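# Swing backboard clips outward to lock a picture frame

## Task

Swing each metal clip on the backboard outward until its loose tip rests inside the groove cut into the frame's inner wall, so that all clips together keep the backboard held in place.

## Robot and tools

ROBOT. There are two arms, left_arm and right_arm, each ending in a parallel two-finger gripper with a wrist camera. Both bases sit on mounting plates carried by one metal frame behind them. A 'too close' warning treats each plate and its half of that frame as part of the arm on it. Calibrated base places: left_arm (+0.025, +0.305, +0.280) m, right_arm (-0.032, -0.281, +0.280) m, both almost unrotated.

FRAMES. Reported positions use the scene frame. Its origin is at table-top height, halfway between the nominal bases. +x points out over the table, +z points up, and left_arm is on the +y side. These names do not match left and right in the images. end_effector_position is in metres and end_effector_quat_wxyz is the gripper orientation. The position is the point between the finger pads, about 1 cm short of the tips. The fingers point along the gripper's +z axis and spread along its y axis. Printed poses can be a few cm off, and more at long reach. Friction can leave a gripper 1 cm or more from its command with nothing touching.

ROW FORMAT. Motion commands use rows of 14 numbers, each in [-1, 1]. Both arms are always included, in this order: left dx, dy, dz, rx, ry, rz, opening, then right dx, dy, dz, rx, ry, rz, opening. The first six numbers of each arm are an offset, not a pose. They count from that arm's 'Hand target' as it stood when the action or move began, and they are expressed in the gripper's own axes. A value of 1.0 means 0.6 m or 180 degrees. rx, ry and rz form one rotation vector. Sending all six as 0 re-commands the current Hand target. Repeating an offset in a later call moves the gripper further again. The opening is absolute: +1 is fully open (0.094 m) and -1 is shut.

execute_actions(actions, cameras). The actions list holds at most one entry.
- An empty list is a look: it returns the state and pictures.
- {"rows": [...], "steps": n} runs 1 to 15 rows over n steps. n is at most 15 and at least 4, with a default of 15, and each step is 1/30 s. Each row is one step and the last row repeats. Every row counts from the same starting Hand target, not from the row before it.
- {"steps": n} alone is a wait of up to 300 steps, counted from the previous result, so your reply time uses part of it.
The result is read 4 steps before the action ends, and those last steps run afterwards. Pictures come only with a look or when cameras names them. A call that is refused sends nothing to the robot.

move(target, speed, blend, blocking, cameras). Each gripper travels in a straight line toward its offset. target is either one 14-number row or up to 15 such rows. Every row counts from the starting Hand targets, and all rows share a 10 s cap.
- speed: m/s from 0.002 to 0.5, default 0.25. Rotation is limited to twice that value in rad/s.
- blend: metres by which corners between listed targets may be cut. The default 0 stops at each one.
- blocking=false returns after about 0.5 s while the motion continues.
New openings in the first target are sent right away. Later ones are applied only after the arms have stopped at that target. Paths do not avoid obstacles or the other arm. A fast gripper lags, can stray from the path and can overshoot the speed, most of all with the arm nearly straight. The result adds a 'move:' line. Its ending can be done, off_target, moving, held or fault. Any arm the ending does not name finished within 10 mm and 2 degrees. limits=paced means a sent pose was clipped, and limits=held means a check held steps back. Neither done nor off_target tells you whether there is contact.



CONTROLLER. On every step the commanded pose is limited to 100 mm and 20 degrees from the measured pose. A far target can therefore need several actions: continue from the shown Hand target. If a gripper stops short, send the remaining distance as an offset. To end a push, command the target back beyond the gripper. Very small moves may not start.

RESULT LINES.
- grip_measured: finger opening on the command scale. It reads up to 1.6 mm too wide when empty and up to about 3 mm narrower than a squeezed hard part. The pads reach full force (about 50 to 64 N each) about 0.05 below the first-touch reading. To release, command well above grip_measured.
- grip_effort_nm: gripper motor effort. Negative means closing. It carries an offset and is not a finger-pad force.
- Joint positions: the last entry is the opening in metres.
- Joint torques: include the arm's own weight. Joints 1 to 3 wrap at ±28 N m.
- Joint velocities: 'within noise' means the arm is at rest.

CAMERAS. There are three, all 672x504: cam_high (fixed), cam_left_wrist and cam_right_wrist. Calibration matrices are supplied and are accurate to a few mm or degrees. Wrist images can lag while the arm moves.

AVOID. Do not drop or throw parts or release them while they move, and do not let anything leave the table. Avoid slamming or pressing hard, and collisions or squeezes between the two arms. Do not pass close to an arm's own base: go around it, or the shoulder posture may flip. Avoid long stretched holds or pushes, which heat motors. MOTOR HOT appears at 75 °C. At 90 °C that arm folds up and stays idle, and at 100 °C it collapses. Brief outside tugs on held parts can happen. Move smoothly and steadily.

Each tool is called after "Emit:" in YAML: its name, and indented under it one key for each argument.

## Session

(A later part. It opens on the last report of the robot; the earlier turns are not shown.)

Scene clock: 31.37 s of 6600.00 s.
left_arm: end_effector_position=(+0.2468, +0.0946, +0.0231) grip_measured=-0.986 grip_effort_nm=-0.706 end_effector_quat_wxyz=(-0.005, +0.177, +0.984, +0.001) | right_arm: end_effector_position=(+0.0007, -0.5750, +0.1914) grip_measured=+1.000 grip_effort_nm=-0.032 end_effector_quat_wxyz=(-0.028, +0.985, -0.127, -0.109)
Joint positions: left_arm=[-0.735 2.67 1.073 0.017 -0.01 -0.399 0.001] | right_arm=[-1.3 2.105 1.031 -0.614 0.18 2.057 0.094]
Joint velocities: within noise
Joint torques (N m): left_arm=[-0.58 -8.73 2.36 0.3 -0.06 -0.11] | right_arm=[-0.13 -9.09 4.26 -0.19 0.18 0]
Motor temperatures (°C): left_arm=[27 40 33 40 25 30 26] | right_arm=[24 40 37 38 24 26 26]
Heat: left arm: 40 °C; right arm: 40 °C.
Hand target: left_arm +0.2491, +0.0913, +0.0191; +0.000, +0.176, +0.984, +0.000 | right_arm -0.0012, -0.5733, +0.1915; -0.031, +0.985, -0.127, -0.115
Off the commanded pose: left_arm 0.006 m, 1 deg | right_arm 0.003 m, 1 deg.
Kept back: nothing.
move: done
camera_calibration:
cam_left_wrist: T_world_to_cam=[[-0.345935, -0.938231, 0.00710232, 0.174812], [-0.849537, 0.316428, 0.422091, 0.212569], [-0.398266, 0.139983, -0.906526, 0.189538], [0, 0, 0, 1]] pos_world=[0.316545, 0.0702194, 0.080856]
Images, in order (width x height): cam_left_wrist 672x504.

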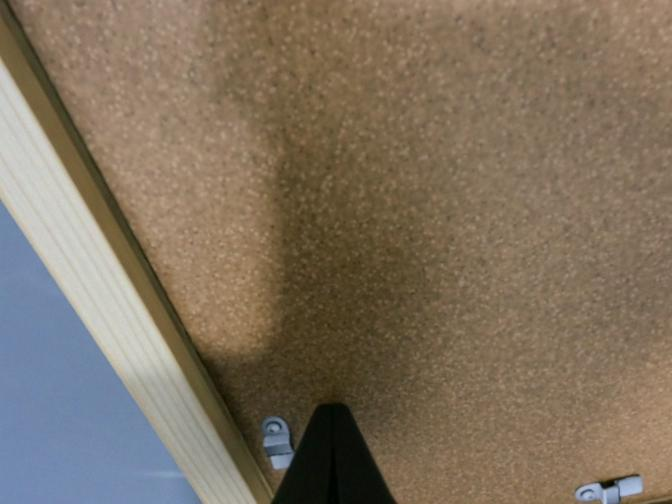

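Emit:
move:
  target: [0.0043, 0.0173, -0.0025, 0, 0, 0.0617, -1, 0,0,0,0,0,0,1]
  speed: 0.04
  cameras: ["cam_left_wrist"]

Emit:
zoom_image:
  camera: "cam_left_wrist"
  region: [260, 360, 400, 500]

Scene clock: 34.60 s of 6600.00 s.
left_arm: end_effector_position=(+0.2504, +0.0982, +0.0225) grip_measured=-0.986 grip_effort_nm=-0.701 end_effector_quat_wxyz=(-0.001, +0.269, +0.963, -0.002) | right_arm: end_effector_position=(+0.0007, -0.5750, +0.1914) grip_measured=+1.000 grip_effort_nm=-0.037 end_effector_quat_wxyz=(-0.028, +0.985, -0.127, -0.109)
Joint positions: left_arm=[-0.718 2.67 1.063 0.037 -0.01 -0.194 0.001] | right_arm=[-1.3 2.105 1.031 -0.614 0.18 2.057 0.094]
Joint velocities: within noise
Joint torques (N m): left_arm=[0.27 -9.66 0.68 0.32 -0.07 0.03] | right_arm=[0.13 -8.95 4.46 -0.18 0.19 -0.01]
Motor temperatures (°C): left_arm=[27 39 33 40 25 30 26] | right_arm=[24 40 37 38 24 26 26]
Heat: left arm: 40 °C; right arm: 40 °C.
Hand target: left_arm +0.2502, +0.1019, +0.0206; +0.000, +0.271, +0.963, +0.000 | right_arm -0.0012, -0.5733, +0.1915; -0.031, +0.985, -0.127, -0.115
Off the commanded pose: left_arm 0.004 m, 0 deg | right_arm 0.003 m, 1 deg.
Kept back: nothing.
move: done
camera_calibration:
cam_left_wrist: T_world_to_cam=[[-0.514858, -0.8572, 0.0113948, 0.213709], [-0.778464, 0.473052, 0.412571, 0.181838], [-0.359046, 0.203545, -0.910854, 0.174004], [0, 0, 0, 1]] pos_world=[0.31406, 0.0617553, 0.0810361]
Images, in order (width x height): cam_left_wrist 672x504.

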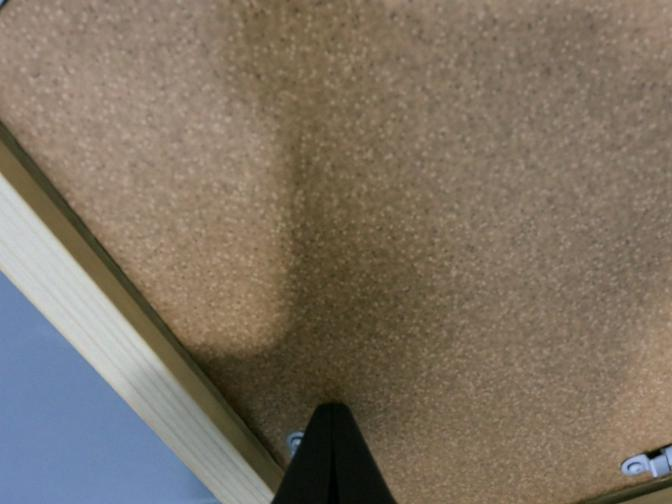

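Scaled by 3.600 from the camera's 672x504 image, which has a finer 960x720 frame.

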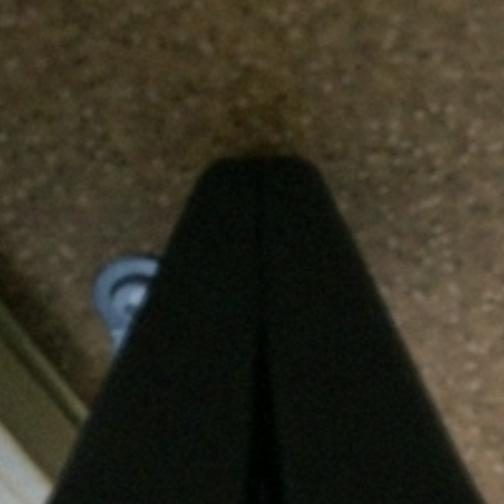

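Emit:
move:
  target: [0.0099, 0.0016, 0, 0, 0, 0, -1, 0,0,0,0,0,0,1]
  speed: 0.04
  cameras: ["cam_left_wrist"]

Emit:
zoom_image:
  camera: "cam_left_wrist"
  region: [260, 360, 400, 500]

Scene clock: 37.83 s of 6600.00 s.
left_arm: end_effector_position=(+0.2489, +0.0995, +0.0214) grip_measured=-0.986 grip_effort_nm=-0.706 end_effector_quat_wxyz=(+0.005, +0.270, +0.963, -0.005) | right_arm: end_effector_position=(+0.0007, -0.5750, +0.1914) grip_measured=+1.000 grip_effort_nm=-0.032 end_effector_quat_wxyz=(-0.028, +0.985, -0.127, -0.109)
Joint positions: left_arm=[-0.718 2.67 1.041 0.074 -0.009 -0.191 0.001] | right_arm=[-1.3 2.105 1.031 -0.614 0.18 2.057 0.094]
Joint velocities: within noise
Joint torques (N m): left_arm=[0.25 -9.89 0.32 0.2 -0.06 0.01] | right_arm=[-0.32 -9.1 4.53 -0.2 0.19 0.01]
Motor temperatures (°C): left_arm=[27 39 33 40 25 30 26] | right_arm=[24 40 37 37 24 26 26]
Heat: left arm: 40 °C; right arm: 40 °C.
Hand target: left_arm +0.2456, +0.1058, +0.0206; +0.000, +0.271, +0.963, +0.000 | right_arm -0.0012, -0.5733, +0.1915; -0.031, +0.985, -0.127, -0.115
Off the commanded pose: left_arm 0.007 m, 1 deg | right_arm 0.003 m, 1 deg.
Kept back: nothing.
move: done
camera_calibration:
cam_left_wrist: T_world_to_cam=[[-0.517766, -0.855399, 0.0144877, 0.214523], [-0.781069, 0.479549, 0.399955, 0.180688], [-0.349068, 0.195767, -0.91642, 0.170609], [0, 0, 0, 1]] pos_world=[0.311757, 0.0634544, 0.080975]
Images, in order (width x height): cam_left_wrist 672x504.

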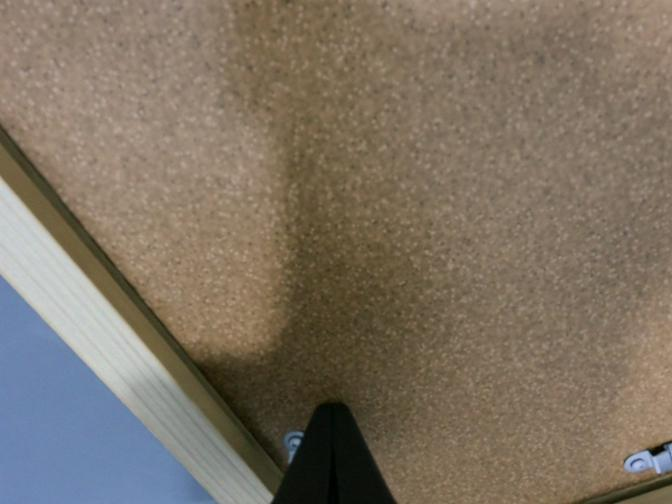

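Scaled by 3.600 from the camera's 672x504 image, which has a finer 960x720 frame.

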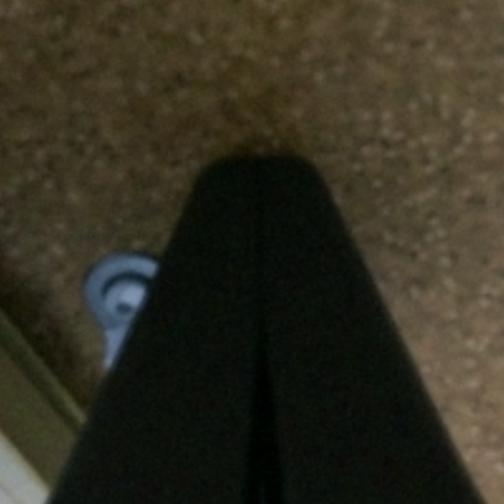

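Emit:
move:
  target:
    - [0,0,-0.025,0,0,0,-1,0,0,0,0,0,0,1]
    - [-0.0022,-0.0258,-0.025,0,0,0.111,-1,0,0,0,0,0,0,1]
    - [-0.0037,-0.0158,-0.025,0,0,0.111,-1,0,0,0,0,0,0,1]
    - [-0.0037,-0.0158,0.0035,0,0,0.111,-1,0,0,0,0,0,0,1]
  speed: 0.06
  cameras: ["cam_left_wrist"]

Emit:
zoom_image:
  camera: "cam_left_wrist"
  region: [260, 360, 400, 500]

Scene clock: 42.87 s of 6600.00 s.
left_arm: end_effector_position=(+0.2404, +0.0956, +0.0226) grip_measured=-0.986 grip_effort_nm=-0.701 end_effector_quat_wxyz=(-0.002, +0.433, +0.902, -0.002) | right_arm: end_effector_position=(+0.0007, -0.5750, +0.1914) grip_measured=+1.000 grip_effort_nm=-0.032 end_effector_quat_wxyz=(-0.028, +0.985, -0.127, -0.109)
Joint positions: left_arm=[-0.747 2.667 1.042 0.051 -0.01 0.128 0.001] | right_arm=[-1.3 2.105 1.031 -0.614 0.18 2.057 0.094]
Joint velocities: within noise
Joint torques (N m): left_arm=[0.24 -8.55 1.83 0.29 -0.06 0.02] | right_arm=[-0.12 -9.16 4.4 -0.19 0.22 -0.01]
Motor temperatures (°C): left_arm=[27 40 33 39 25 30 26] | right_arm=[24 40 37 37 24 26 26]
Heat: left arm: 40 °C; right arm: 40 °C.
Hand target: left_arm +0.2426, +0.0966, +0.0185; +0.000, +0.434, +0.901, +0.000 | right_arm -0.0012, -0.5733, +0.1915; -0.031, +0.985, -0.127, -0.115
Off the commanded pose: left_arm 0.005 m, 0 deg | right_arm 0.003 m, 1 deg.
Kept back: nothing.
move: done
camera_calibration:
cam_left_wrist: T_world_to_cam=[[-0.778188, -0.627922, 0.0117533, 0.247658], [-0.567805, 0.711435, 0.414075, 0.101711], [-0.268368, 0.315555, -0.910167, 0.13855], [0, 0, 0, 1]] pos_world=[0.287659, 0.0394292, 0.0810766]
Images, in order (width x height): cam_left_wrist 672x504.

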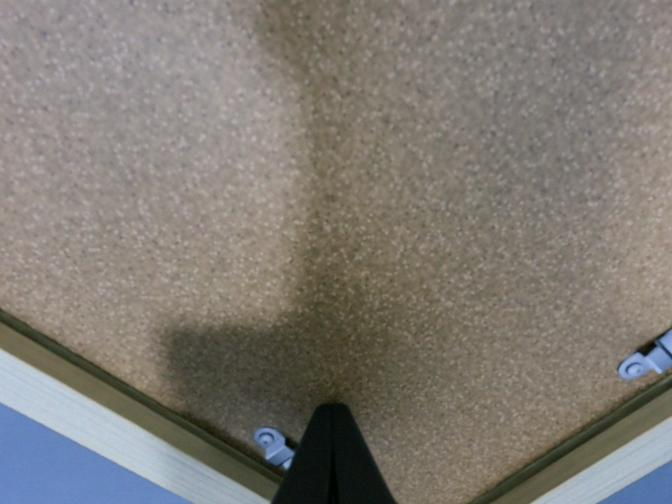

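Scaled by 3.600 from the camera's 672x504 image, which has a finer 960x720 frame.

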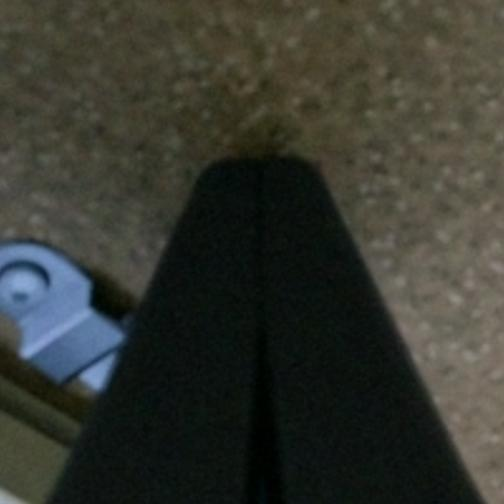

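Emit:
move:
  target: [0.003,0.0155,0,0,0,0,-1,0,0,0,0,0,0,1]
  speed: 0.04
  cameras: ["cam_left_wrist"]

Emit:
zoom_image:
  camera: "cam_left_wrist"
  region: [260, 360, 400, 500]

Scene clock: 43.93 s of 6600.00 s.
left_arm: end_effector_position=(+0.2457, +0.1012, +0.0225) grip_measured=-0.986 grip_effort_nm=-0.701 end_effector_quat_wxyz=(-0.002, +0.433, +0.901, -0.003) | right_arm: end_effector_position=(+0.0007, -0.5750, +0.1914) grip_measured=+1.000 grip_effort_nm=-0.037 end_effector_quat_wxyz=(-0.028, +0.985, -0.127, -0.109)
Joint positions: left_arm=[-0.719 2.667 1.042 0.051 -0.007 0.157 0.001] | right_arm=[-1.3 2.105 1.031 -0.614 0.18 2.057 0.094]
Joint velocities: within noise
Joint torques (N m): left_arm=[0.55 -8.64 1.69 0.3 -0.08 0.03] | right_arm=[-0.23 -9.06 4.31 -0.16 0.18 -0.02]
Motor temperatures (°C): left_arm=[27 40 33 39 25 30 26] | right_arm=[24 40 37 37 24 26 26]
Heat: left arm: 40 °C; right arm: 40 °C.
Hand target: left_arm +0.2487, +0.1038, +0.0185; +0.000, +0.434, +0.901, +0.000 | right_arm -0.0012, -0.5733, +0.1915; -0.031, +0.985, -0.127, -0.115
Off the commanded pose: left_arm 0.006 m, 0 deg | right_arm 0.003 m, 1 deg.
Kept back: nothing.
move: done
camera_calibration:
cam_left_wrist: T_world_to_cam=[[-0.779115, -0.626714, 0.0144524, 0.255412], [-0.565997, 0.71317, 0.413564, 0.100157], [-0.269493, 0.314034, -0.91036, 0.138532], [0, 0, 0, 1]] pos_world=[0.293017, 0.0451371, 0.081001]
Images, in order (width x height): cam_left_wrist 672x504.

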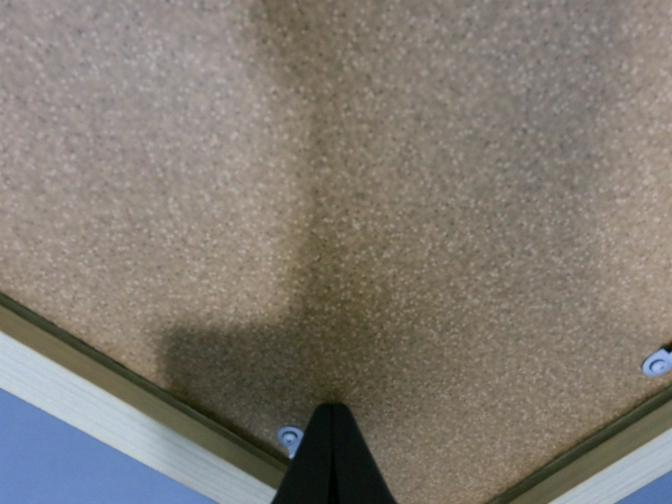

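Scaled by 3.600 from the camera's 672x504 image, which has a finer 960x720 frame.

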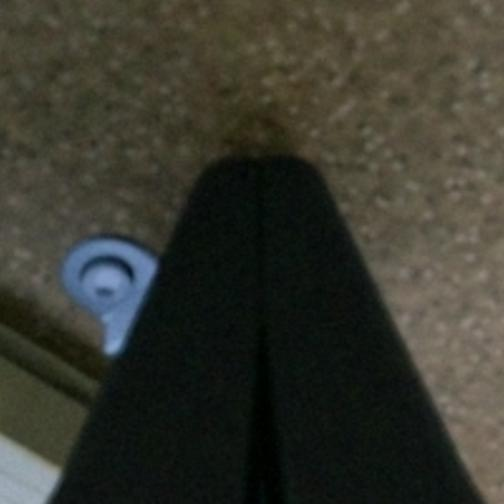

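Emit:
zoom_image:
  camera: "cam_left_wrist"
  region: [265, 415, 315, 465]

Scaled by 10.080 from the camera's 672x504 image, which has a finer 960x720 frame.

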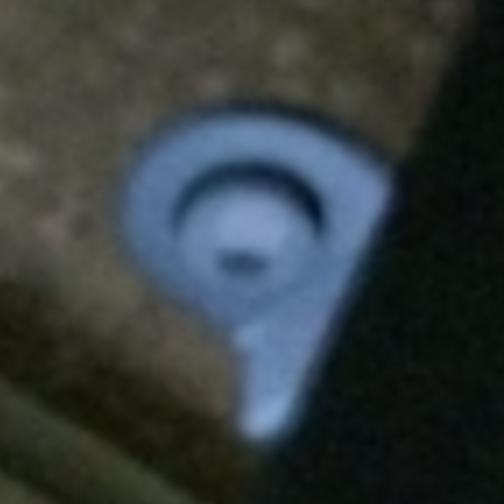

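Emit:
move:
  target:
    - [-0.0012,-0.0064,0,0,0,0,-1,0,0,0,0,0,0,1]
    - [-0.003,-0.0155,-0.03,0,0,0,-1,0,0,0,0,0,0,1]
  speed: 0.06
  cameras: ["cam_left_wrist"]

Emit:
zoom_image:
  camera: "cam_left_wrist"
  region: [220, 320, 400, 500]

Scene clock: 46.63 s of 6600.00 s.
left_arm: end_effector_position=(+0.2418, +0.0979, +0.0302) grip_measured=-0.986 grip_effort_nm=-0.706 end_effector_quat_wxyz=(-0.002, +0.435, +0.900, -0.002) | right_arm: end_effector_position=(+0.0007, -0.5750, +0.1914) grip_measured=+1.000 grip_effort_nm=-0.032 end_effector_quat_wxyz=(-0.028, +0.985, -0.127, -0.109)
Joint positions: left_arm=[-0.737 2.636 1.024 0.04 -0.008 0.142 0.001] | right_arm=[-1.3 2.105 1.031 -0.614 0.18 2.057 0.094]
Joint velocities: within noise
Joint torques (N m): left_arm=[-0.59 -12.07 0.72 0.09 -0.06 -0.11] | right_arm=[-0.14 -9.01 4.42 -0.23 0.24 -0.01]
Motor temperatures (°C): left_arm=[27 40 33 39 25 30 26] | right_arm=[24 40 37 37 24 26 26]
Heat: left arm: 40 °C; right arm: 40 °C.
Hand target: left_arm +0.2426, +0.0966, +0.0365; +0.000, +0.434, +0.901, +0.000 | right_arm -0.0012, -0.5733, +0.1915; -0.031, +0.985, -0.127, -0.115
Off the commanded pose: left_arm 0.006 m, 0 deg | right_arm 0.003 m, 1 deg.
Kept back: nothing.
move: done
camera_calibration:
cam_left_wrist: T_world_to_cam=[[-0.781277, -0.624046, 0.0131562, 0.250496], [-0.56416, 0.715008, 0.412901, 0.0965571], [-0.267076, 0.315168, -0.910681, 0.144817], [0, 0, 0, 1]] pos_world=[0.288857, 0.0416401, 0.0887176]
Images, in order (width x height): cam_left_wrist 672x504.

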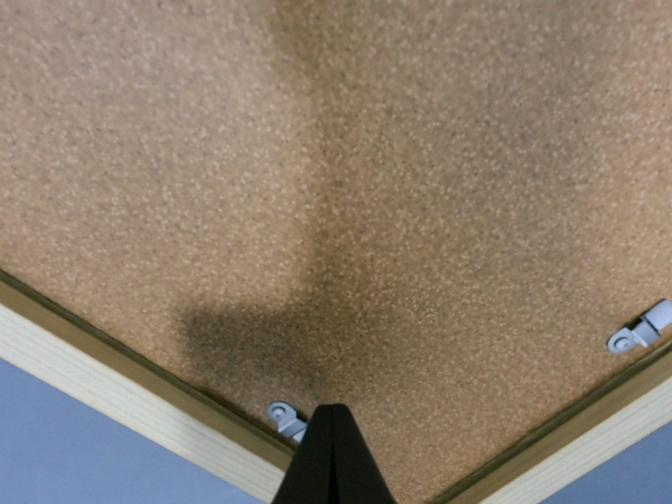

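Scaled by 2.800 from the camera's 672x504 image, which has a finer 960x720 frame.

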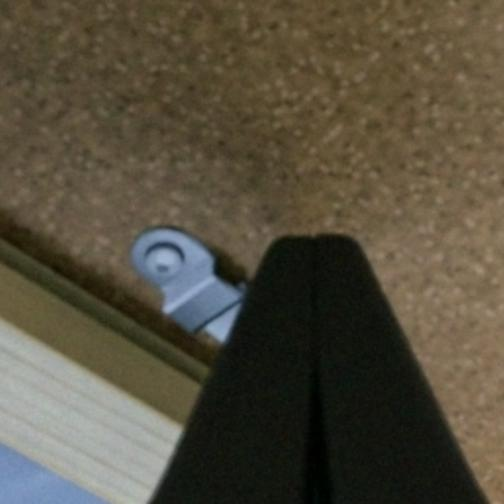

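Emit:
move:
  target:
    - [0,0,0,0,0,0,-1,0.2828,-0.5423,-0.0505,0.0778,-0.0347,0.2061,-0.45]
    - [0,0,0,0,0,0,-1,0.078,-0.9675,0.084,0.1556,-0.0693,0.4122,-0.45]
  speed: 0.25
  blend: 0.05

Scene clock: 52.40 s of 6600.00 s.
left_arm: end_effector_position=(+0.2414, +0.0983, +0.0302) grip_measured=-0.986 grip_effort_nm=-0.706 end_effector_quat_wxyz=(-0.003, +0.434, +0.901, -0.002) | right_arm: end_effector_position=(+0.1829, -0.0180, +0.1581) grip_measured=-0.448 grip_effort_nm=-0.120 end_effector_quat_wxyz=(-0.658, +0.703, -0.030, -0.269)
Joint positions: left_arm=[-0.737 2.636 1.024 0.038 -0.008 0.141 0.001] | right_arm=[0.378 3.118 1.621 -1.539 -1.55 2.103 0.026]
Joint velocities: within noise
Joint torques (N m): left_arm=[-0.57 -12.08 0.72 0.1 -0.06 -0.11] | right_arm=[-0.32 -8.81 1.03 -1.28 -0.13 0.09]
Motor temperatures (°C): left_arm=[27 40 33 39 25 30 26] | right_arm=[24 40 36 37 24 26 26]
Heat: left arm: 40 °C; right arm: 40 °C.
Hand target: left_arm +0.2426, +0.0966, +0.0365; +0.000, +0.434, +0.901, +0.000 | right_arm +0.1809, -0.0194, +0.1505; +0.592, -0.738, +0.187, +0.265
Off the commanded pose: left_arm 0.007 m, 0 deg | right_arm 0.008 m, 98 deg; orientation clipped.
joint sent to its limit (right arm) — joint 2 (shoulder), upper limit; joint 5 (wrist yaw), lower limit; joint 6 (wrist roll), upper limit.
Kept back: nothing.
move: off_target (right_arm); limits=paced
camera_calibration:
cam_left_wrist: T_world_to_cam=[[-0.780564, -0.624938, 0.0130925, 0.250401], [-0.564373, 0.713612, 0.415019, 0.0961594], [-0.268704, 0.31656, -0.909719, 0.144809], [0, 0, 0, 1]] pos_world=[0.288635, 0.0420244, 0.0885488]
cam_right_wrist: T_world_to_cam=[[0.390951, 0.134318, 0.910558, -0.212023], [0.917738, -0.132228, -0.374529, -0.0739753], [0.0700952, 0.982077, -0.174963, 0.118018], [0, 0, 0, 1]] pos_world=[0.142508, -0.0972063, 0.186002]

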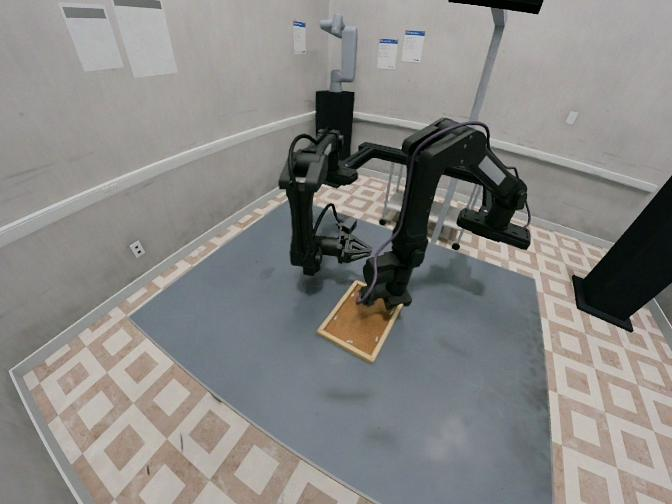

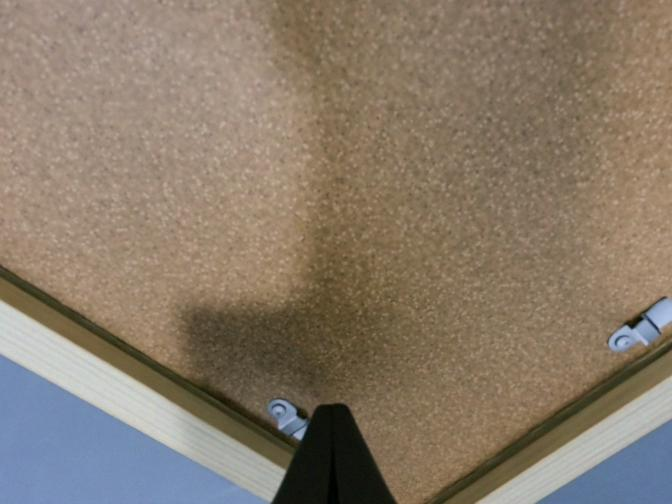

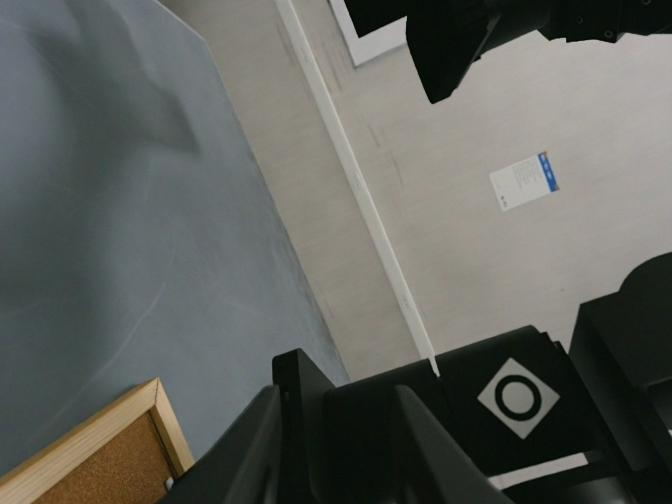

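Emit:
move:
  target:
    - [0,0,0,0,0,0,-1,0.0212,-0.0222,-0.4922,-0.187,0.084,-0.0105,-0.45]
    - [0,0,0,0,0,0,-1,-0.3138,0.3382,-0.8573,-0.3742,0.1676,-0.0209,-0.45]
  speed: 0.25
  blend: 0.05
  cameras: ["cam_high"]

Scene clock: 57.73 s of 6600.00 s.
left_arm: end_effector_position=(+0.2414, +0.0984, +0.0302) grip_measured=-0.986 grip_effort_nm=-0.701 end_effector_quat_wxyz=(-0.003, +0.434, +0.901, -0.002) | right_arm: end_effector_position=(+0.0036, -0.5773, +0.1902) grip_measured=-0.448 grip_effort_nm=-0.120 end_effector_quat_wxyz=(-0.031, +0.985, -0.132, -0.105)
Joint positions: left_arm=[-0.737 2.636 1.024 0.038 -0.008 0.141 0.001] | right_arm=[-1.298 2.117 1.048 -0.622 0.169 2.067 0.026]
Joint velocities: within noise
Joint torques (N m): left_arm=[-0.58 -12.12 0.72 0.11 -0.06 -0.11] | right_arm=[-0.08 -9.68 3.03 -0.12 0.26 -0.06]
Motor temperatures (°C): left_arm=[27 40 32 39 25 30 26] | right_arm=[24 40 36 37 24 25 26]
Heat: left arm: 40 °C; right arm: 40 °C.
Hand target: left_arm +0.2426, +0.0966, +0.0365; +0.000, +0.434, +0.901, +0.000 | right_arm -0.0008, -0.5732, +0.1897; -0.032, +0.985, -0.127, -0.115
Off the commanded pose: left_arm 0.007 m, 0 deg | right_arm 0.006 m, 1 deg.
Kept back: nothing.
move: done; limits=paced
Images, in order (width x height): cam_high 672x504.

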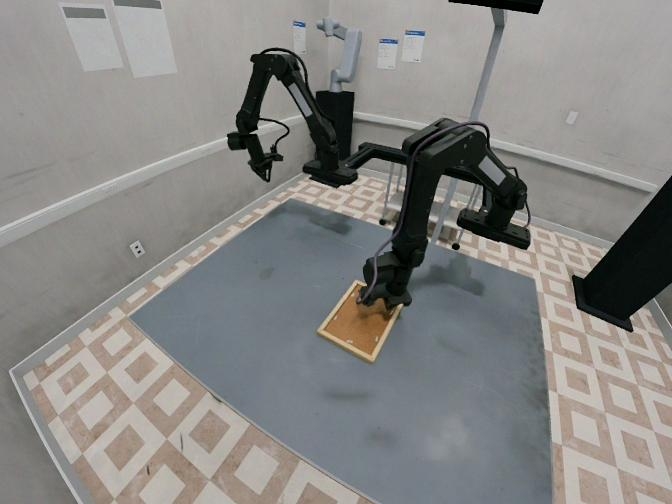

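Emit:
move:
  target: [0,0,0,0,0,0,-1,0,0,0,-0.0764,0.0432,-0.5784,-0.45]
  speed: 0.5
  cameras: []

Scene clock: 60.63 s of 6600.00 s.
left_arm: end_effector_position=(+0.2414, +0.0984, +0.0302) grip_measured=-0.986 grip_effort_nm=-0.706 end_effector_quat_wxyz=(-0.003, +0.434, +0.901, -0.002) | right_arm: end_effector_position=(-0.0004, -0.5722, +0.1856) grip_measured=-0.448 grip_effort_nm=-0.120 end_effector_quat_wxyz=(-0.006, +0.708, +0.706, -0.002)
Joint positions: left_arm=[-0.737 2.636 1.024 0.038 -0.008 0.141 0.001] | right_arm=[-1.408 2.028 0.887 -0.426 0.003 0.111 0.026]
Joint velocities: within noise
Joint torques (N m): left_arm=[-0.57 -12.1 0.72 0.1 -0.07 -0.1] | right_arm=[-0.66 -9.96 3.88 0.06 -0.07 -0.07]
Motor temperatures (°C): left_arm=[27 40 32 38 25 30 26] | right_arm=[24 40 36 37 24 25 26]
Heat: left arm: 40 °C; right arm: 40 °C.
Hand target: left_arm +0.2426, +0.0966, +0.0365; +0.000, +0.434, +0.901, +0.000 | right_arm -0.0008, -0.5731, +0.1897; +0.000, +0.707, +0.707, +0.000
Off the commanded pose: left_arm 0.007 m, 0 deg | right_arm 0.004 m, 1 deg.
Kept back: nothing.
move: done
No camera images: "cameras" was empty.

Emit:
move:
  target:
    - [0,0,0,0,0,0,-1,0.4167,0.4167,-0.05,0,0,-0.5,-0.45]
    - [0,0,0,0,0,0,-1,0.855,0.3067,0.0167,0,0,-0.978,-0.45]
  speed: 0.25
  blend: 0.05

Scene clock: 67.47 s of 6600.00 s.
left_arm: end_effector_position=(+0.2413, +0.0985, +0.0302) grip_measured=-0.986 grip_effort_nm=-0.706 end_effector_quat_wxyz=(-0.003, +0.434, +0.901, -0.002) | right_arm: end_effector_position=(+0.1845, -0.0601, +0.1839) grip_measured=-0.448 grip_effort_nm=-0.125 end_effector_quat_wxyz=(-0.010, +0.678, -0.735, -0.002)
Joint positions: left_arm=[-0.737 2.636 1.024 0.037 -0.008 0.141 0.001] | right_arm=[0.848 2.077 0.938 -0.414 0.011 -0.695 0.026]
Joint velocities: within noise
Joint torques (N m): left_arm=[-0.57 -12.11 0.7 0.11 -0.07 -0.11] | right_arm=[0.42 -6.94 5.74 0.05 0.04 -0.07]
Motor temperatures (°C): left_arm=[27 40 32 38 25 29 26] | right_arm=[24 39 36 36 24 25 26]
Heat: left arm: 40 °C; right arm: 39 °C.
Hand target: left_arm +0.2426, +0.0966, +0.0365; +0.000, +0.434, +0.901, +0.000 | right_arm +0.1837, -0.0604, +0.1792; +0.000, +0.682, -0.731, +0.000
Off the commanded pose: left_arm 0.007 m, 0 deg | right_arm 0.005 m, 1 deg.
Kept back: nothing.
move: done
camera_calibration:
cam_left_wrist: T_world_to_cam=[[-0.780564, -0.624937, 0.0131976, 0.250372], [-0.564136, 0.7134, 0.415706, 0.0959309], [-0.269205, 0.317039, -0.909403, 0.144795], [0, 0, 0, 1]] pos_world=[0.288529, 0.0421236, 0.0884941]
cam_right_wrist: T_world_to_cam=[[0.996977, -0.0773881, 0.00689255, -0.188781], [-0.0729952, -0.902598, 0.42425, -0.0818272], [-0.0266107, -0.423471, -0.905519, 0.231524], [0, 0, 0, 1]] pos_world=[0.188399, 0.00957709, 0.245666]

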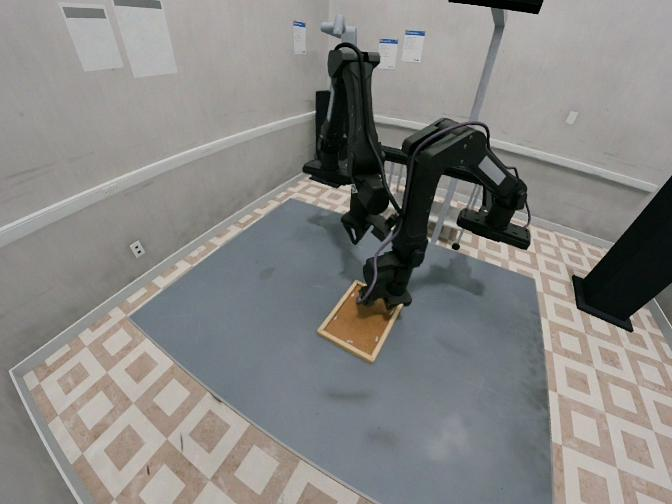

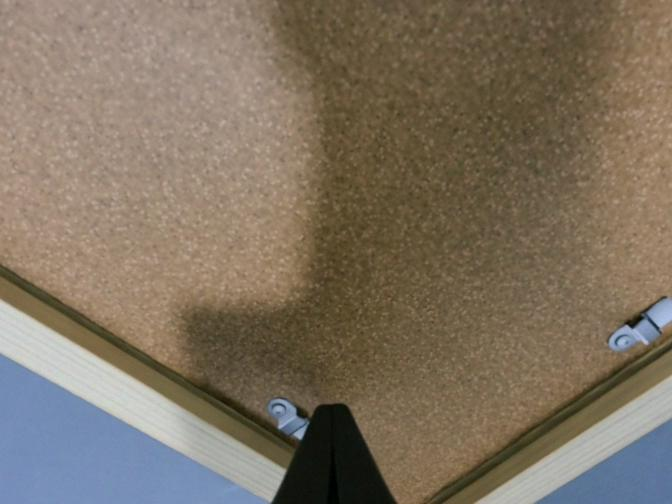

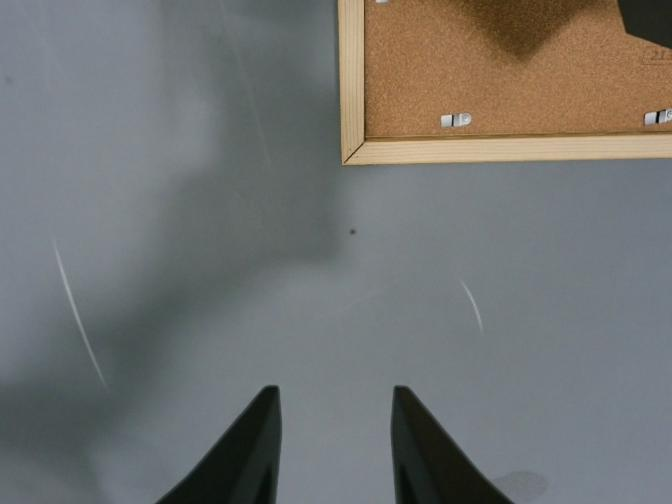

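Emit:
move:
  target: [0,0,0,0,0,0,-1,-0.0938,-0.0173,0.1903,0,-0.1667,-0.011,-0.42]
  speed: 0.15

Emit:
zoom_image:
  camera: "cam_right_wrist"
  region: [200, 250, 504, 504]

Scene clock: 70.50 s of 6600.00 s.
left_arm: end_effector_position=(+0.2413, +0.0985, +0.0302) grip_measured=-0.986 grip_effort_nm=-0.706 end_effector_quat_wxyz=(-0.003, +0.434, +0.901, -0.002) | right_arm: end_effector_position=(+0.2016, -0.0037, +0.0714) grip_measured=-0.422 grip_effort_nm=0.046 end_effector_quat_wxyz=(-0.194, +0.672, -0.695, -0.167)
Joint positions: left_arm=[-0.737 2.636 1.024 0.037 -0.008 0.141 0.001] | right_arm=[0.746 2.565 0.862 0.513 -0.345 -0.779 0.027]
Joint velocities: within noise
Joint torques (N m): left_arm=[-0.58 -12.1 0.7 0.11 -0.07 -0.11] | right_arm=[-0.43 -7.9 2.59 0.82 -0.34 -0.05]
Motor temperatures (°C): left_arm=[27 40 32 38 25 29 26] | right_arm=[24 39 36 36 24 25 26]
Heat: left arm: 40 °C; right arm: 39 °C.
Hand target: left_arm +0.2426, +0.0966, +0.0365; +0.000, +0.434, +0.901, +0.000 | right_arm +0.1981, -0.0051, +0.0651; -0.189, +0.671, -0.695, -0.176
Off the commanded pose: left_arm 0.007 m, 0 deg | right_arm 0.007 m, 1 deg.
Kept back: nothing.
move: done
camera_calibration:
cam_left_wrist: T_world_to_cam=[[-0.780564, -0.624937, 0.0131976, 0.250372], [-0.564136, 0.7134, 0.415706, 0.0959309], [-0.269205, 0.317039, -0.909403, 0.144795], [0, 0, 0, 1]] pos_world=[0.288529, 0.0421236, 0.0884941]
cam_right_wrist: T_world_to_cam=[[0.998952, -0.0364464, 0.0276805, -0.202414], [-0.0346662, -0.997457, -0.062276, 0.0446948], [0.0298799, 0.0612512, -0.997675, 0.150934], [0, 0, 0, 1]] pos_world=[0.199242, 0.027959, 0.15897]

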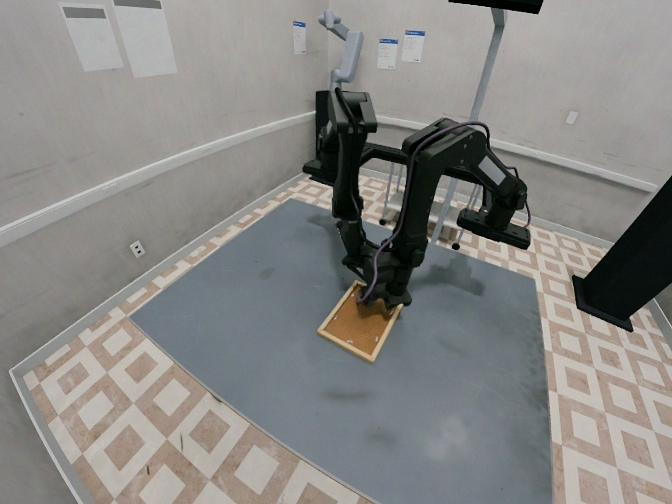

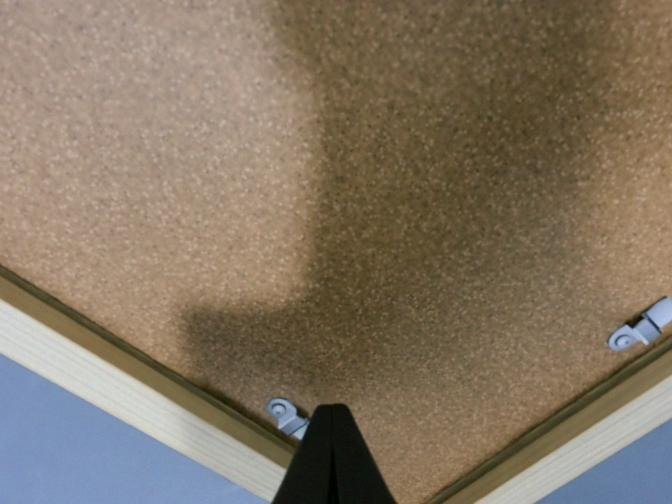

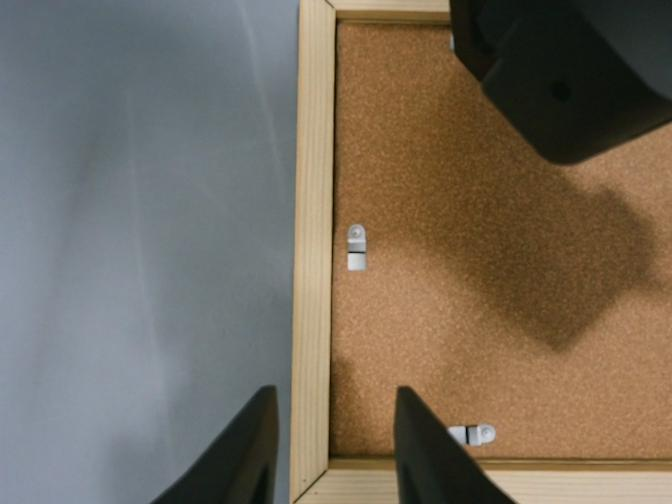

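Scaled by 1.658 from the camera's 672x504 image, which has a finer 960x720 frame.

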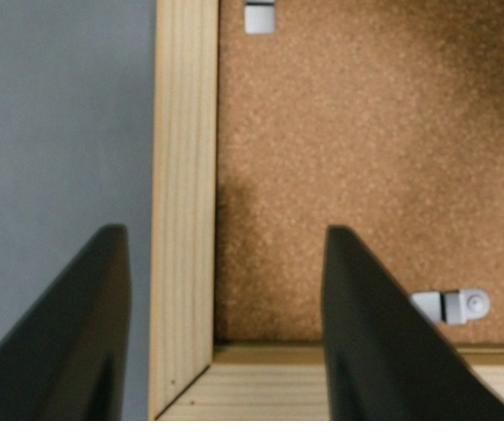

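Emit:
move:
  target: [0,0,0,0,0,0,-1,0.0348,0.0122,0.055,0,0,0,-0.42]
  speed: 0.06
  cameras: ["cam_right_wrist"]

Emit:
zoom_image:
  camera: "cam_right_wrist"
  region: [200, 250, 504, 504]

Scene clock: 72.20 s of 6600.00 s.
left_arm: end_effector_position=(+0.2413, +0.0985, +0.0302) grip_measured=-0.986 grip_effort_nm=-0.701 end_effector_quat_wxyz=(-0.003, +0.434, +0.901, -0.002) | right_arm: end_effector_position=(+0.1971, -0.0065, +0.0330) grip_measured=-0.422 grip_effort_nm=0.051 end_effector_quat_wxyz=(-0.196, +0.672, -0.695, -0.167)
Joint positions: left_arm=[-0.737 2.636 1.024 0.037 -0.008 0.141 0.001] | right_arm=[0.746 2.725 0.92 0.619 -0.346 -0.779 0.027]
Joint velocities: within noise
Joint torques (N m): left_arm=[-0.58 -12.1 0.73 0.11 -0.06 -0.11] | right_arm=[0.38 -7.84 2.24 0.76 -0.31 0.03]
Motor temperatures (°C): left_arm=[27 40 32 38 25 29 26] | right_arm=[24 39 36 36 24 25 26]
Heat: left arm: 40 °C; right arm: 39 °C.
Hand target: left_arm +0.2426, +0.0966, +0.0365; +0.000, +0.434, +0.901, +0.000 | right_arm +0.1910, -0.0065, +0.0259; -0.189, +0.671, -0.695, -0.176
Off the commanded pose: left_arm 0.007 m, 0 deg | right_arm 0.009 m, 1 deg.
Kept back: nothing.
move: done
camera_calibration:
cam_right_wrist: T_world_to_cam=[[0.998927, -0.0361278, 0.0289675, -0.197043], [-0.0341889, -0.99731, -0.0648434, 0.039388], [0.0312322, 0.0637834, -0.997475, 0.112657], [0, 0, 0, 1]] pos_world=[0.19466, 0.0249777, 0.120634]
Images, in order (width x height): cam_right_wrist 672x504.

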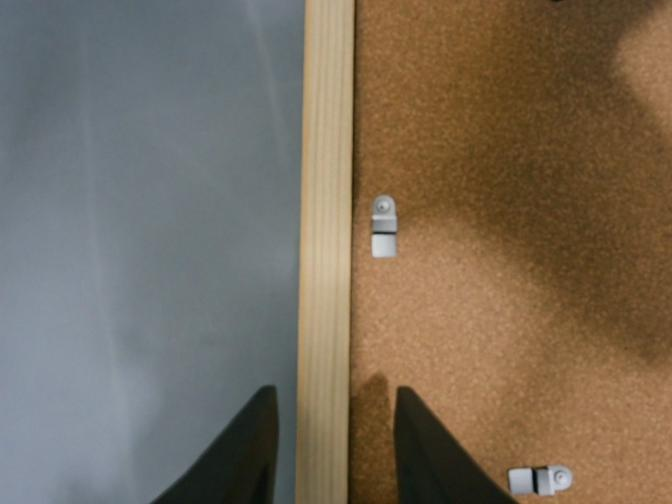

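Scaled by 1.658 from the camera's 672x504 image, which has a finer 960x720 frame.

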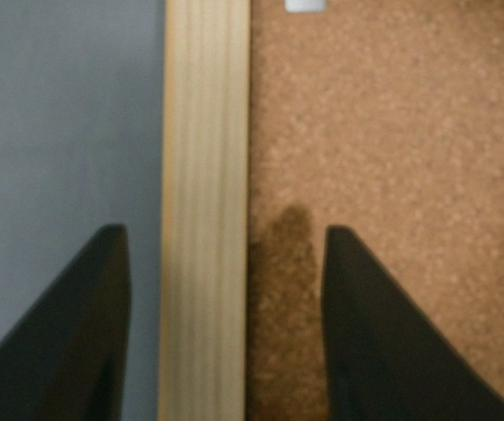

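Emit:
move:
  target: [0,0,0,0,0,0,-1,0.0052,0.0067,0.0085,0,0,0,-0.42]
  speed: 0.05
  cameras: ["cam_right_wrist"]

Scene clock: 73.47 s of 6600.00 s.
left_arm: end_effector_position=(+0.2413, +0.0985, +0.0302) grip_measured=-0.986 grip_effort_nm=-0.706 end_effector_quat_wxyz=(-0.003, +0.434, +0.901, -0.002) | right_arm: end_effector_position=(+0.1956, -0.0054, +0.0281) grip_measured=-0.422 grip_effort_nm=0.056 end_effector_quat_wxyz=(-0.199, +0.671, -0.694, -0.168)
Joint positions: left_arm=[-0.737 2.636 1.024 0.037 -0.008 0.141 0.001] | right_arm=[0.751 2.749 0.925 0.646 -0.346 -0.771 0.027]
Joint velocities: within noise
Joint torques (N m): left_arm=[-0.59 -12.11 0.7 0.11 -0.06 -0.11] | right_arm=[0.62 -7.83 1.8 0.78 -0.29 0.07]
Motor temperatures (°C): left_arm=[27 40 32 38 25 29 26] | right_arm=[24 39 36 36 24 25 26]
Heat: left arm: 40 °C; right arm: 39 °C.
Hand target: left_arm +0.2426, +0.0966, +0.0365; +0.000, +0.434, +0.901, +0.000 | right_arm +0.1870, -0.0064, +0.0199; -0.189, +0.671, -0.695, -0.176
Off the commanded pose: left_arm 0.007 m, 0 deg | right_arm 0.012 m, 1 deg.
Kept back: nothing.
move: off_target (right_arm)
camera_calibration:
cam_right_wrist: T_world_to_cam=[[0.998761, -0.0380907, 0.0320124, -0.195422], [-0.0357339, -0.99682, -0.0712215, 0.0406049], [0.0346235, 0.0699894, -0.996947, 0.107126], [0, 0, 0, 1]] pos_world=[0.192922, 0.0255343, 0.115947]
Images, in order (width x height): cam_right_wrist 672x504.

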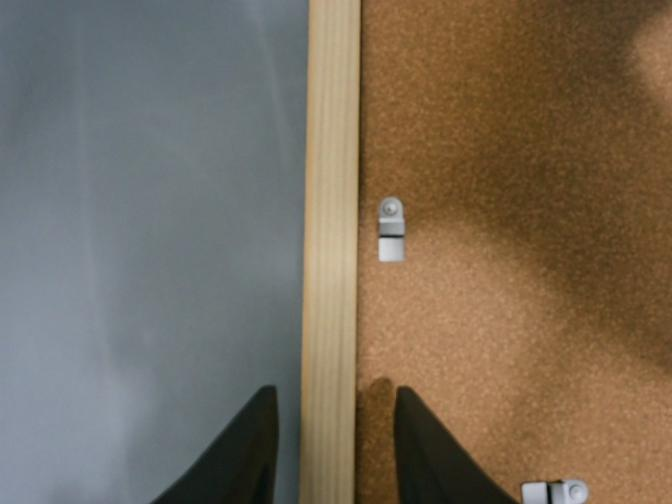

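Emit:
execute_actions:
  actions:
    - {"rows":[[0,0,0,0,0,0,-1,0,0,0,0,0,0,-0.65],[0,0,0,0,0,0,-1,0,0,0,0,0,0,-0.65],[0,0,0,0,0,0,-1,0,0,0,0,0,0,-0.7],[0,0,0,0,0,0,-1,0,0,0,0,0,0,-0.7],[0,0,0,0,0,0,-1,0,0,0,0,0,0,-0.75],[0,0,0,0,0,0,-1,0,0,0,0,0,0,-0.75],[0,0,0,0,0,0,-1,0,0,0,0,0,0,-0.8],[0,0,0,0,0,0,-1,0,0,0,0,0,0,-0.8],[0,0,0,0,0,0,-1,0,0,0,0,0,0,-0.86]],"steps":15}

Emit:
wait:
  seconds: 0.5

Emit:
zoom_image:
  camera: "cam_left_wrist"
  region: [220, 320, 400, 500]

Scene clock: 74.03 s of 6600.00 s.
left_arm: end_effector_position=(+0.2413, +0.0985, +0.0302) grip_measured=-0.986 grip_effort_nm=-0.706 end_effector_quat_wxyz=(-0.003, +0.434, +0.901, -0.002) | right_arm: end_effector_position=(+0.1940, -0.0043, +0.0285) grip_measured=-0.856 grip_effort_nm=-0.134 end_effector_quat_wxyz=(-0.199, +0.670, -0.693, -0.174)
Joint positions: left_arm=[-0.737 2.636 1.024 0.037 -0.008 0.141 0.001] | right_arm=[0.751 2.75 0.925 0.647 -0.357 -0.77 0.007]
Joint velocities: left_arm=[within noise] | right_arm=[0.012 -0.002 -0.007 0.051 -0.022 0.022 -0.004]
Joint torques (N m): left_arm=[-0.57 -12.11 0.7 0.11 -0.07 -0.1] | right_arm=[0.27 -7.75 1.8 0.73 -0.22 0.02]
Motor temperatures (°C): left_arm=[27 40 32 38 25 29 26] | right_arm=[24 39 36 36 24 25 26]
Heat: left arm: 40 °C; right arm: 39 °C.
Hand target: left_arm +0.2426, +0.0966, +0.0365; +0.000, +0.434, +0.901, +0.000 | right_arm +0.1870, -0.0064, +0.0199; -0.189, +0.671, -0.695, -0.176
Steps of this call (1-6: nothing new was sent; 7-17: this action's first 11). Readings (end_effector_position of left_arm | right_arm):
7: (+0.2413, +0.0985, +0.0302) | (+0.1956, -0.0054, +0.0281)
8: (+0.2413, +0.0985, +0.0302) | (+0.1956, -0.0054, +0.0281)
10: (+0.2413, +0.0985, +0.0302) | (+0.1953, -0.0053, +0.0281)
14: (+0.2413, +0.0985, +0.0302) | (+0.1949, -0.0054, +0.0279)
17: the state above

Scene clock: 74.67 s of 6600.00 s.
left_arm: end_effector_position=(+0.2413, +0.0985, +0.0302) grip_measured=-0.986 grip_effort_nm=-0.711 end_effector_quat_wxyz=(-0.003, +0.434, +0.901, -0.002) | right_arm: end_effector_position=(+0.1941, -0.0037, +0.0288) grip_measured=-0.858 grip_effort_nm=-0.129 end_effector_quat_wxyz=(-0.200, +0.670, -0.693, -0.175)
Joint positions: left_arm=[-0.737 2.636 1.024 0.037 -0.008 0.141 0.001] | right_arm=[0.751 2.75 0.925 0.649 -0.359 -0.77 0.007]
Joint velocities: within noise
Joint torques (N m): left_arm=[-0.57 -12.1 0.7 0.11 -0.06 -0.11] | right_arm=[0.59 -7.79 1.77 0.72 -0.2 0.04]
Motor temperatures (°C): left_arm=[27 40 32 38 25 29 26] | right_arm=[24 39 36 36 24 25 26]
Heat: left arm: 40 °C; right arm: 39 °C.
Hand target: left_arm +0.2426, +0.0966, +0.0365; +0.000, +0.434, +0.901, +0.000 | right_arm +0.1870, -0.0065, +0.0199; -0.189, +0.671, -0.695, -0.176
Off the commanded pose: left_arm 0.007 m, 0 deg | right_arm 0.012 m, 1 deg.
Steps of this call (1-4: your previous action's last 4; 5-19: nothing new was sent). Readings (end_effector_position of left_arm | right_arm):
1: (+0.2413, +0.0985, +0.0302) | (+0.1939, -0.0042, +0.0285)
2: (+0.2413, +0.0985, +0.0302) | (+0.1939, -0.0042, +0.0285)
4: (+0.2413, +0.0985, +0.0302) | (+0.1939, -0.0040, +0.0286)
8: (+0.2413, +0.0985, +0.0302) | (+0.1941, -0.0037, +0.0288)
19: the state above
camera_calibration:
cam_left_wrist: T_world_to_cam=[[-0.780564, -0.624937, 0.0131976, 0.250372], [-0.564136, 0.7134, 0.415706, 0.0959309], [-0.269205, 0.317039, -0.909403, 0.144795], [0, 0, 0, 1]] pos_world=[0.288529, 0.0421236, 0.0884941]
cam_right_wrist: T_world_to_cam=[[0.999108, -0.0342851, 0.024643, -0.19374], [-0.0321676, -0.996137, -0.0817148, 0.0418667], [0.0273494, 0.0808492, -0.996351, 0.109182], [0, 0, 0, 1]] pos_world=[0.191928, 0.0262353, 0.11698]

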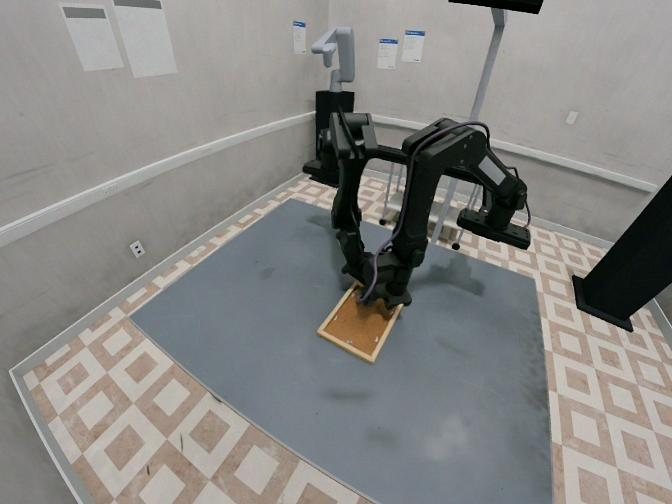

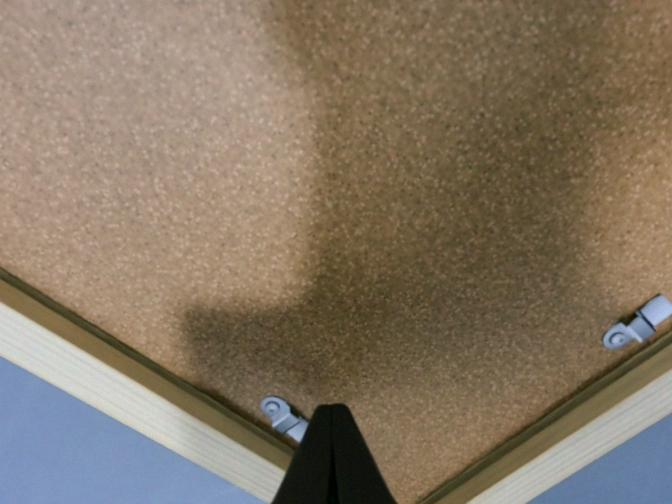

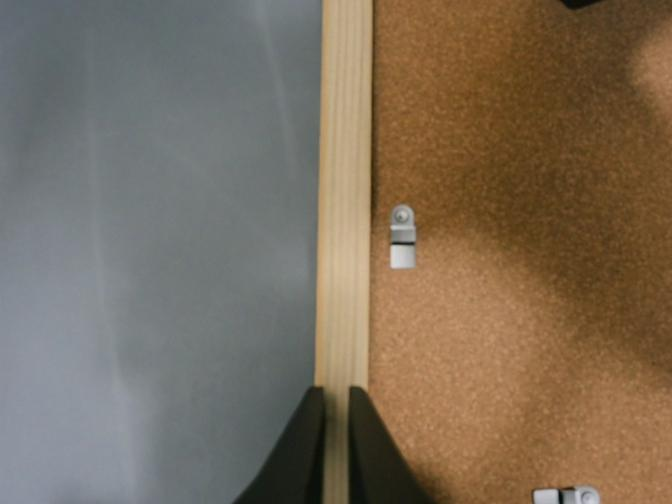

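Scaled by 2.800 from the camera's 672x504 image, which has a finer 960x720 frame.

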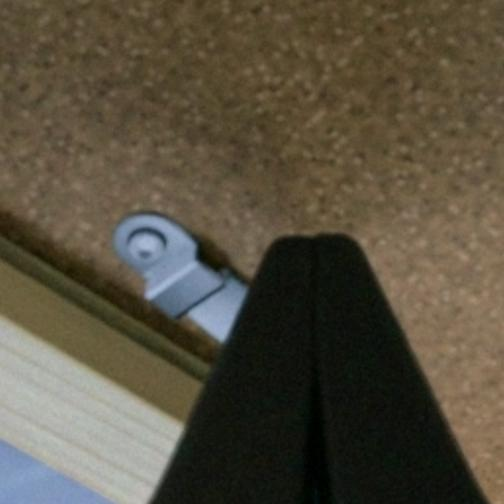

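Emit:
move:
  target:
    - [0,0,0,0,0,0,-1,0,0,0,0,0,0,-0.4]
    - [0,0,0,0,0,0,-1,0.0067,0,0.0117,0,0,0,-0.4]
  speed: 0.04
  cameras: ["cam_right_wrist"]

Scene clock: 76.57 s of 6600.00 s.
left_arm: end_effector_position=(+0.2413, +0.0985, +0.0302) grip_measured=-0.986 grip_effort_nm=-0.701 end_effector_quat_wxyz=(-0.003, +0.434, +0.901, -0.002) | right_arm: end_effector_position=(+0.1940, -0.0037, +0.0218) grip_measured=-0.402 grip_effort_nm=0.056 end_effector_quat_wxyz=(-0.199, +0.670, -0.693, -0.175)
Joint positions: left_arm=[-0.737 2.636 1.024 0.037 -0.008 0.141 0.001] | right_arm=[0.751 2.778 0.944 0.658 -0.359 -0.77 0.028]
Joint velocities: within noise
Joint torques (N m): left_arm=[-0.57 -12.1 0.69 0.11 -0.07 -0.11] | right_arm=[0.69 -7.6 2.06 0.75 -0.12 0]
Motor temperatures (°C): left_arm=[27 40 32 38 25 29 27] | right_arm=[24 39 36 36 24 25 26]
Heat: left arm: 40 °C; right arm: 39 °C.
Hand target: left_arm +0.2426, +0.0966, +0.0365; +0.000, +0.434, +0.901, +0.000 | right_arm +0.1871, -0.0064, +0.0118; -0.189, +0.671, -0.695, -0.176
Off the commanded pose: left_arm 0.007 m, 0 deg | right_arm 0.012 m, 1 deg.
Kept back: nothing.
move: off_target (right_arm)
camera_calibration:
cam_right_wrist: T_world_to_cam=[[0.99913, -0.0342516, 0.0237924, -0.193485], [-0.0322232, -0.996197, -0.0809539, 0.0413575], [0.0264747, 0.0801168, -0.996434, 0.102389], [0, 0, 0, 1]] pos_world=[0.191939, 0.0263699, 0.109975]
Images, in order (width x height): cam_right_wrist 672x504.

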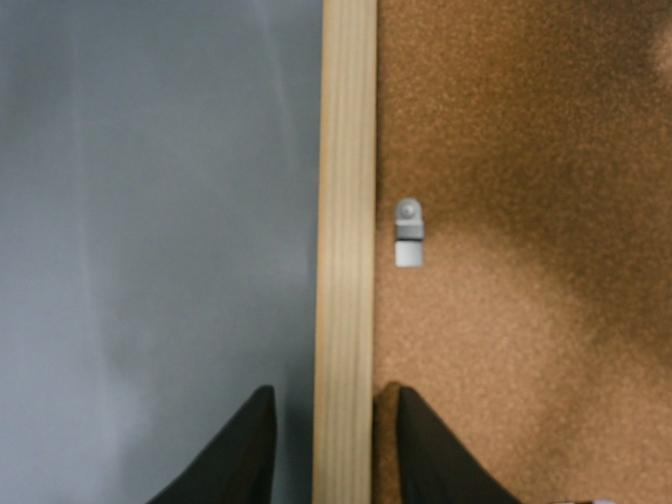

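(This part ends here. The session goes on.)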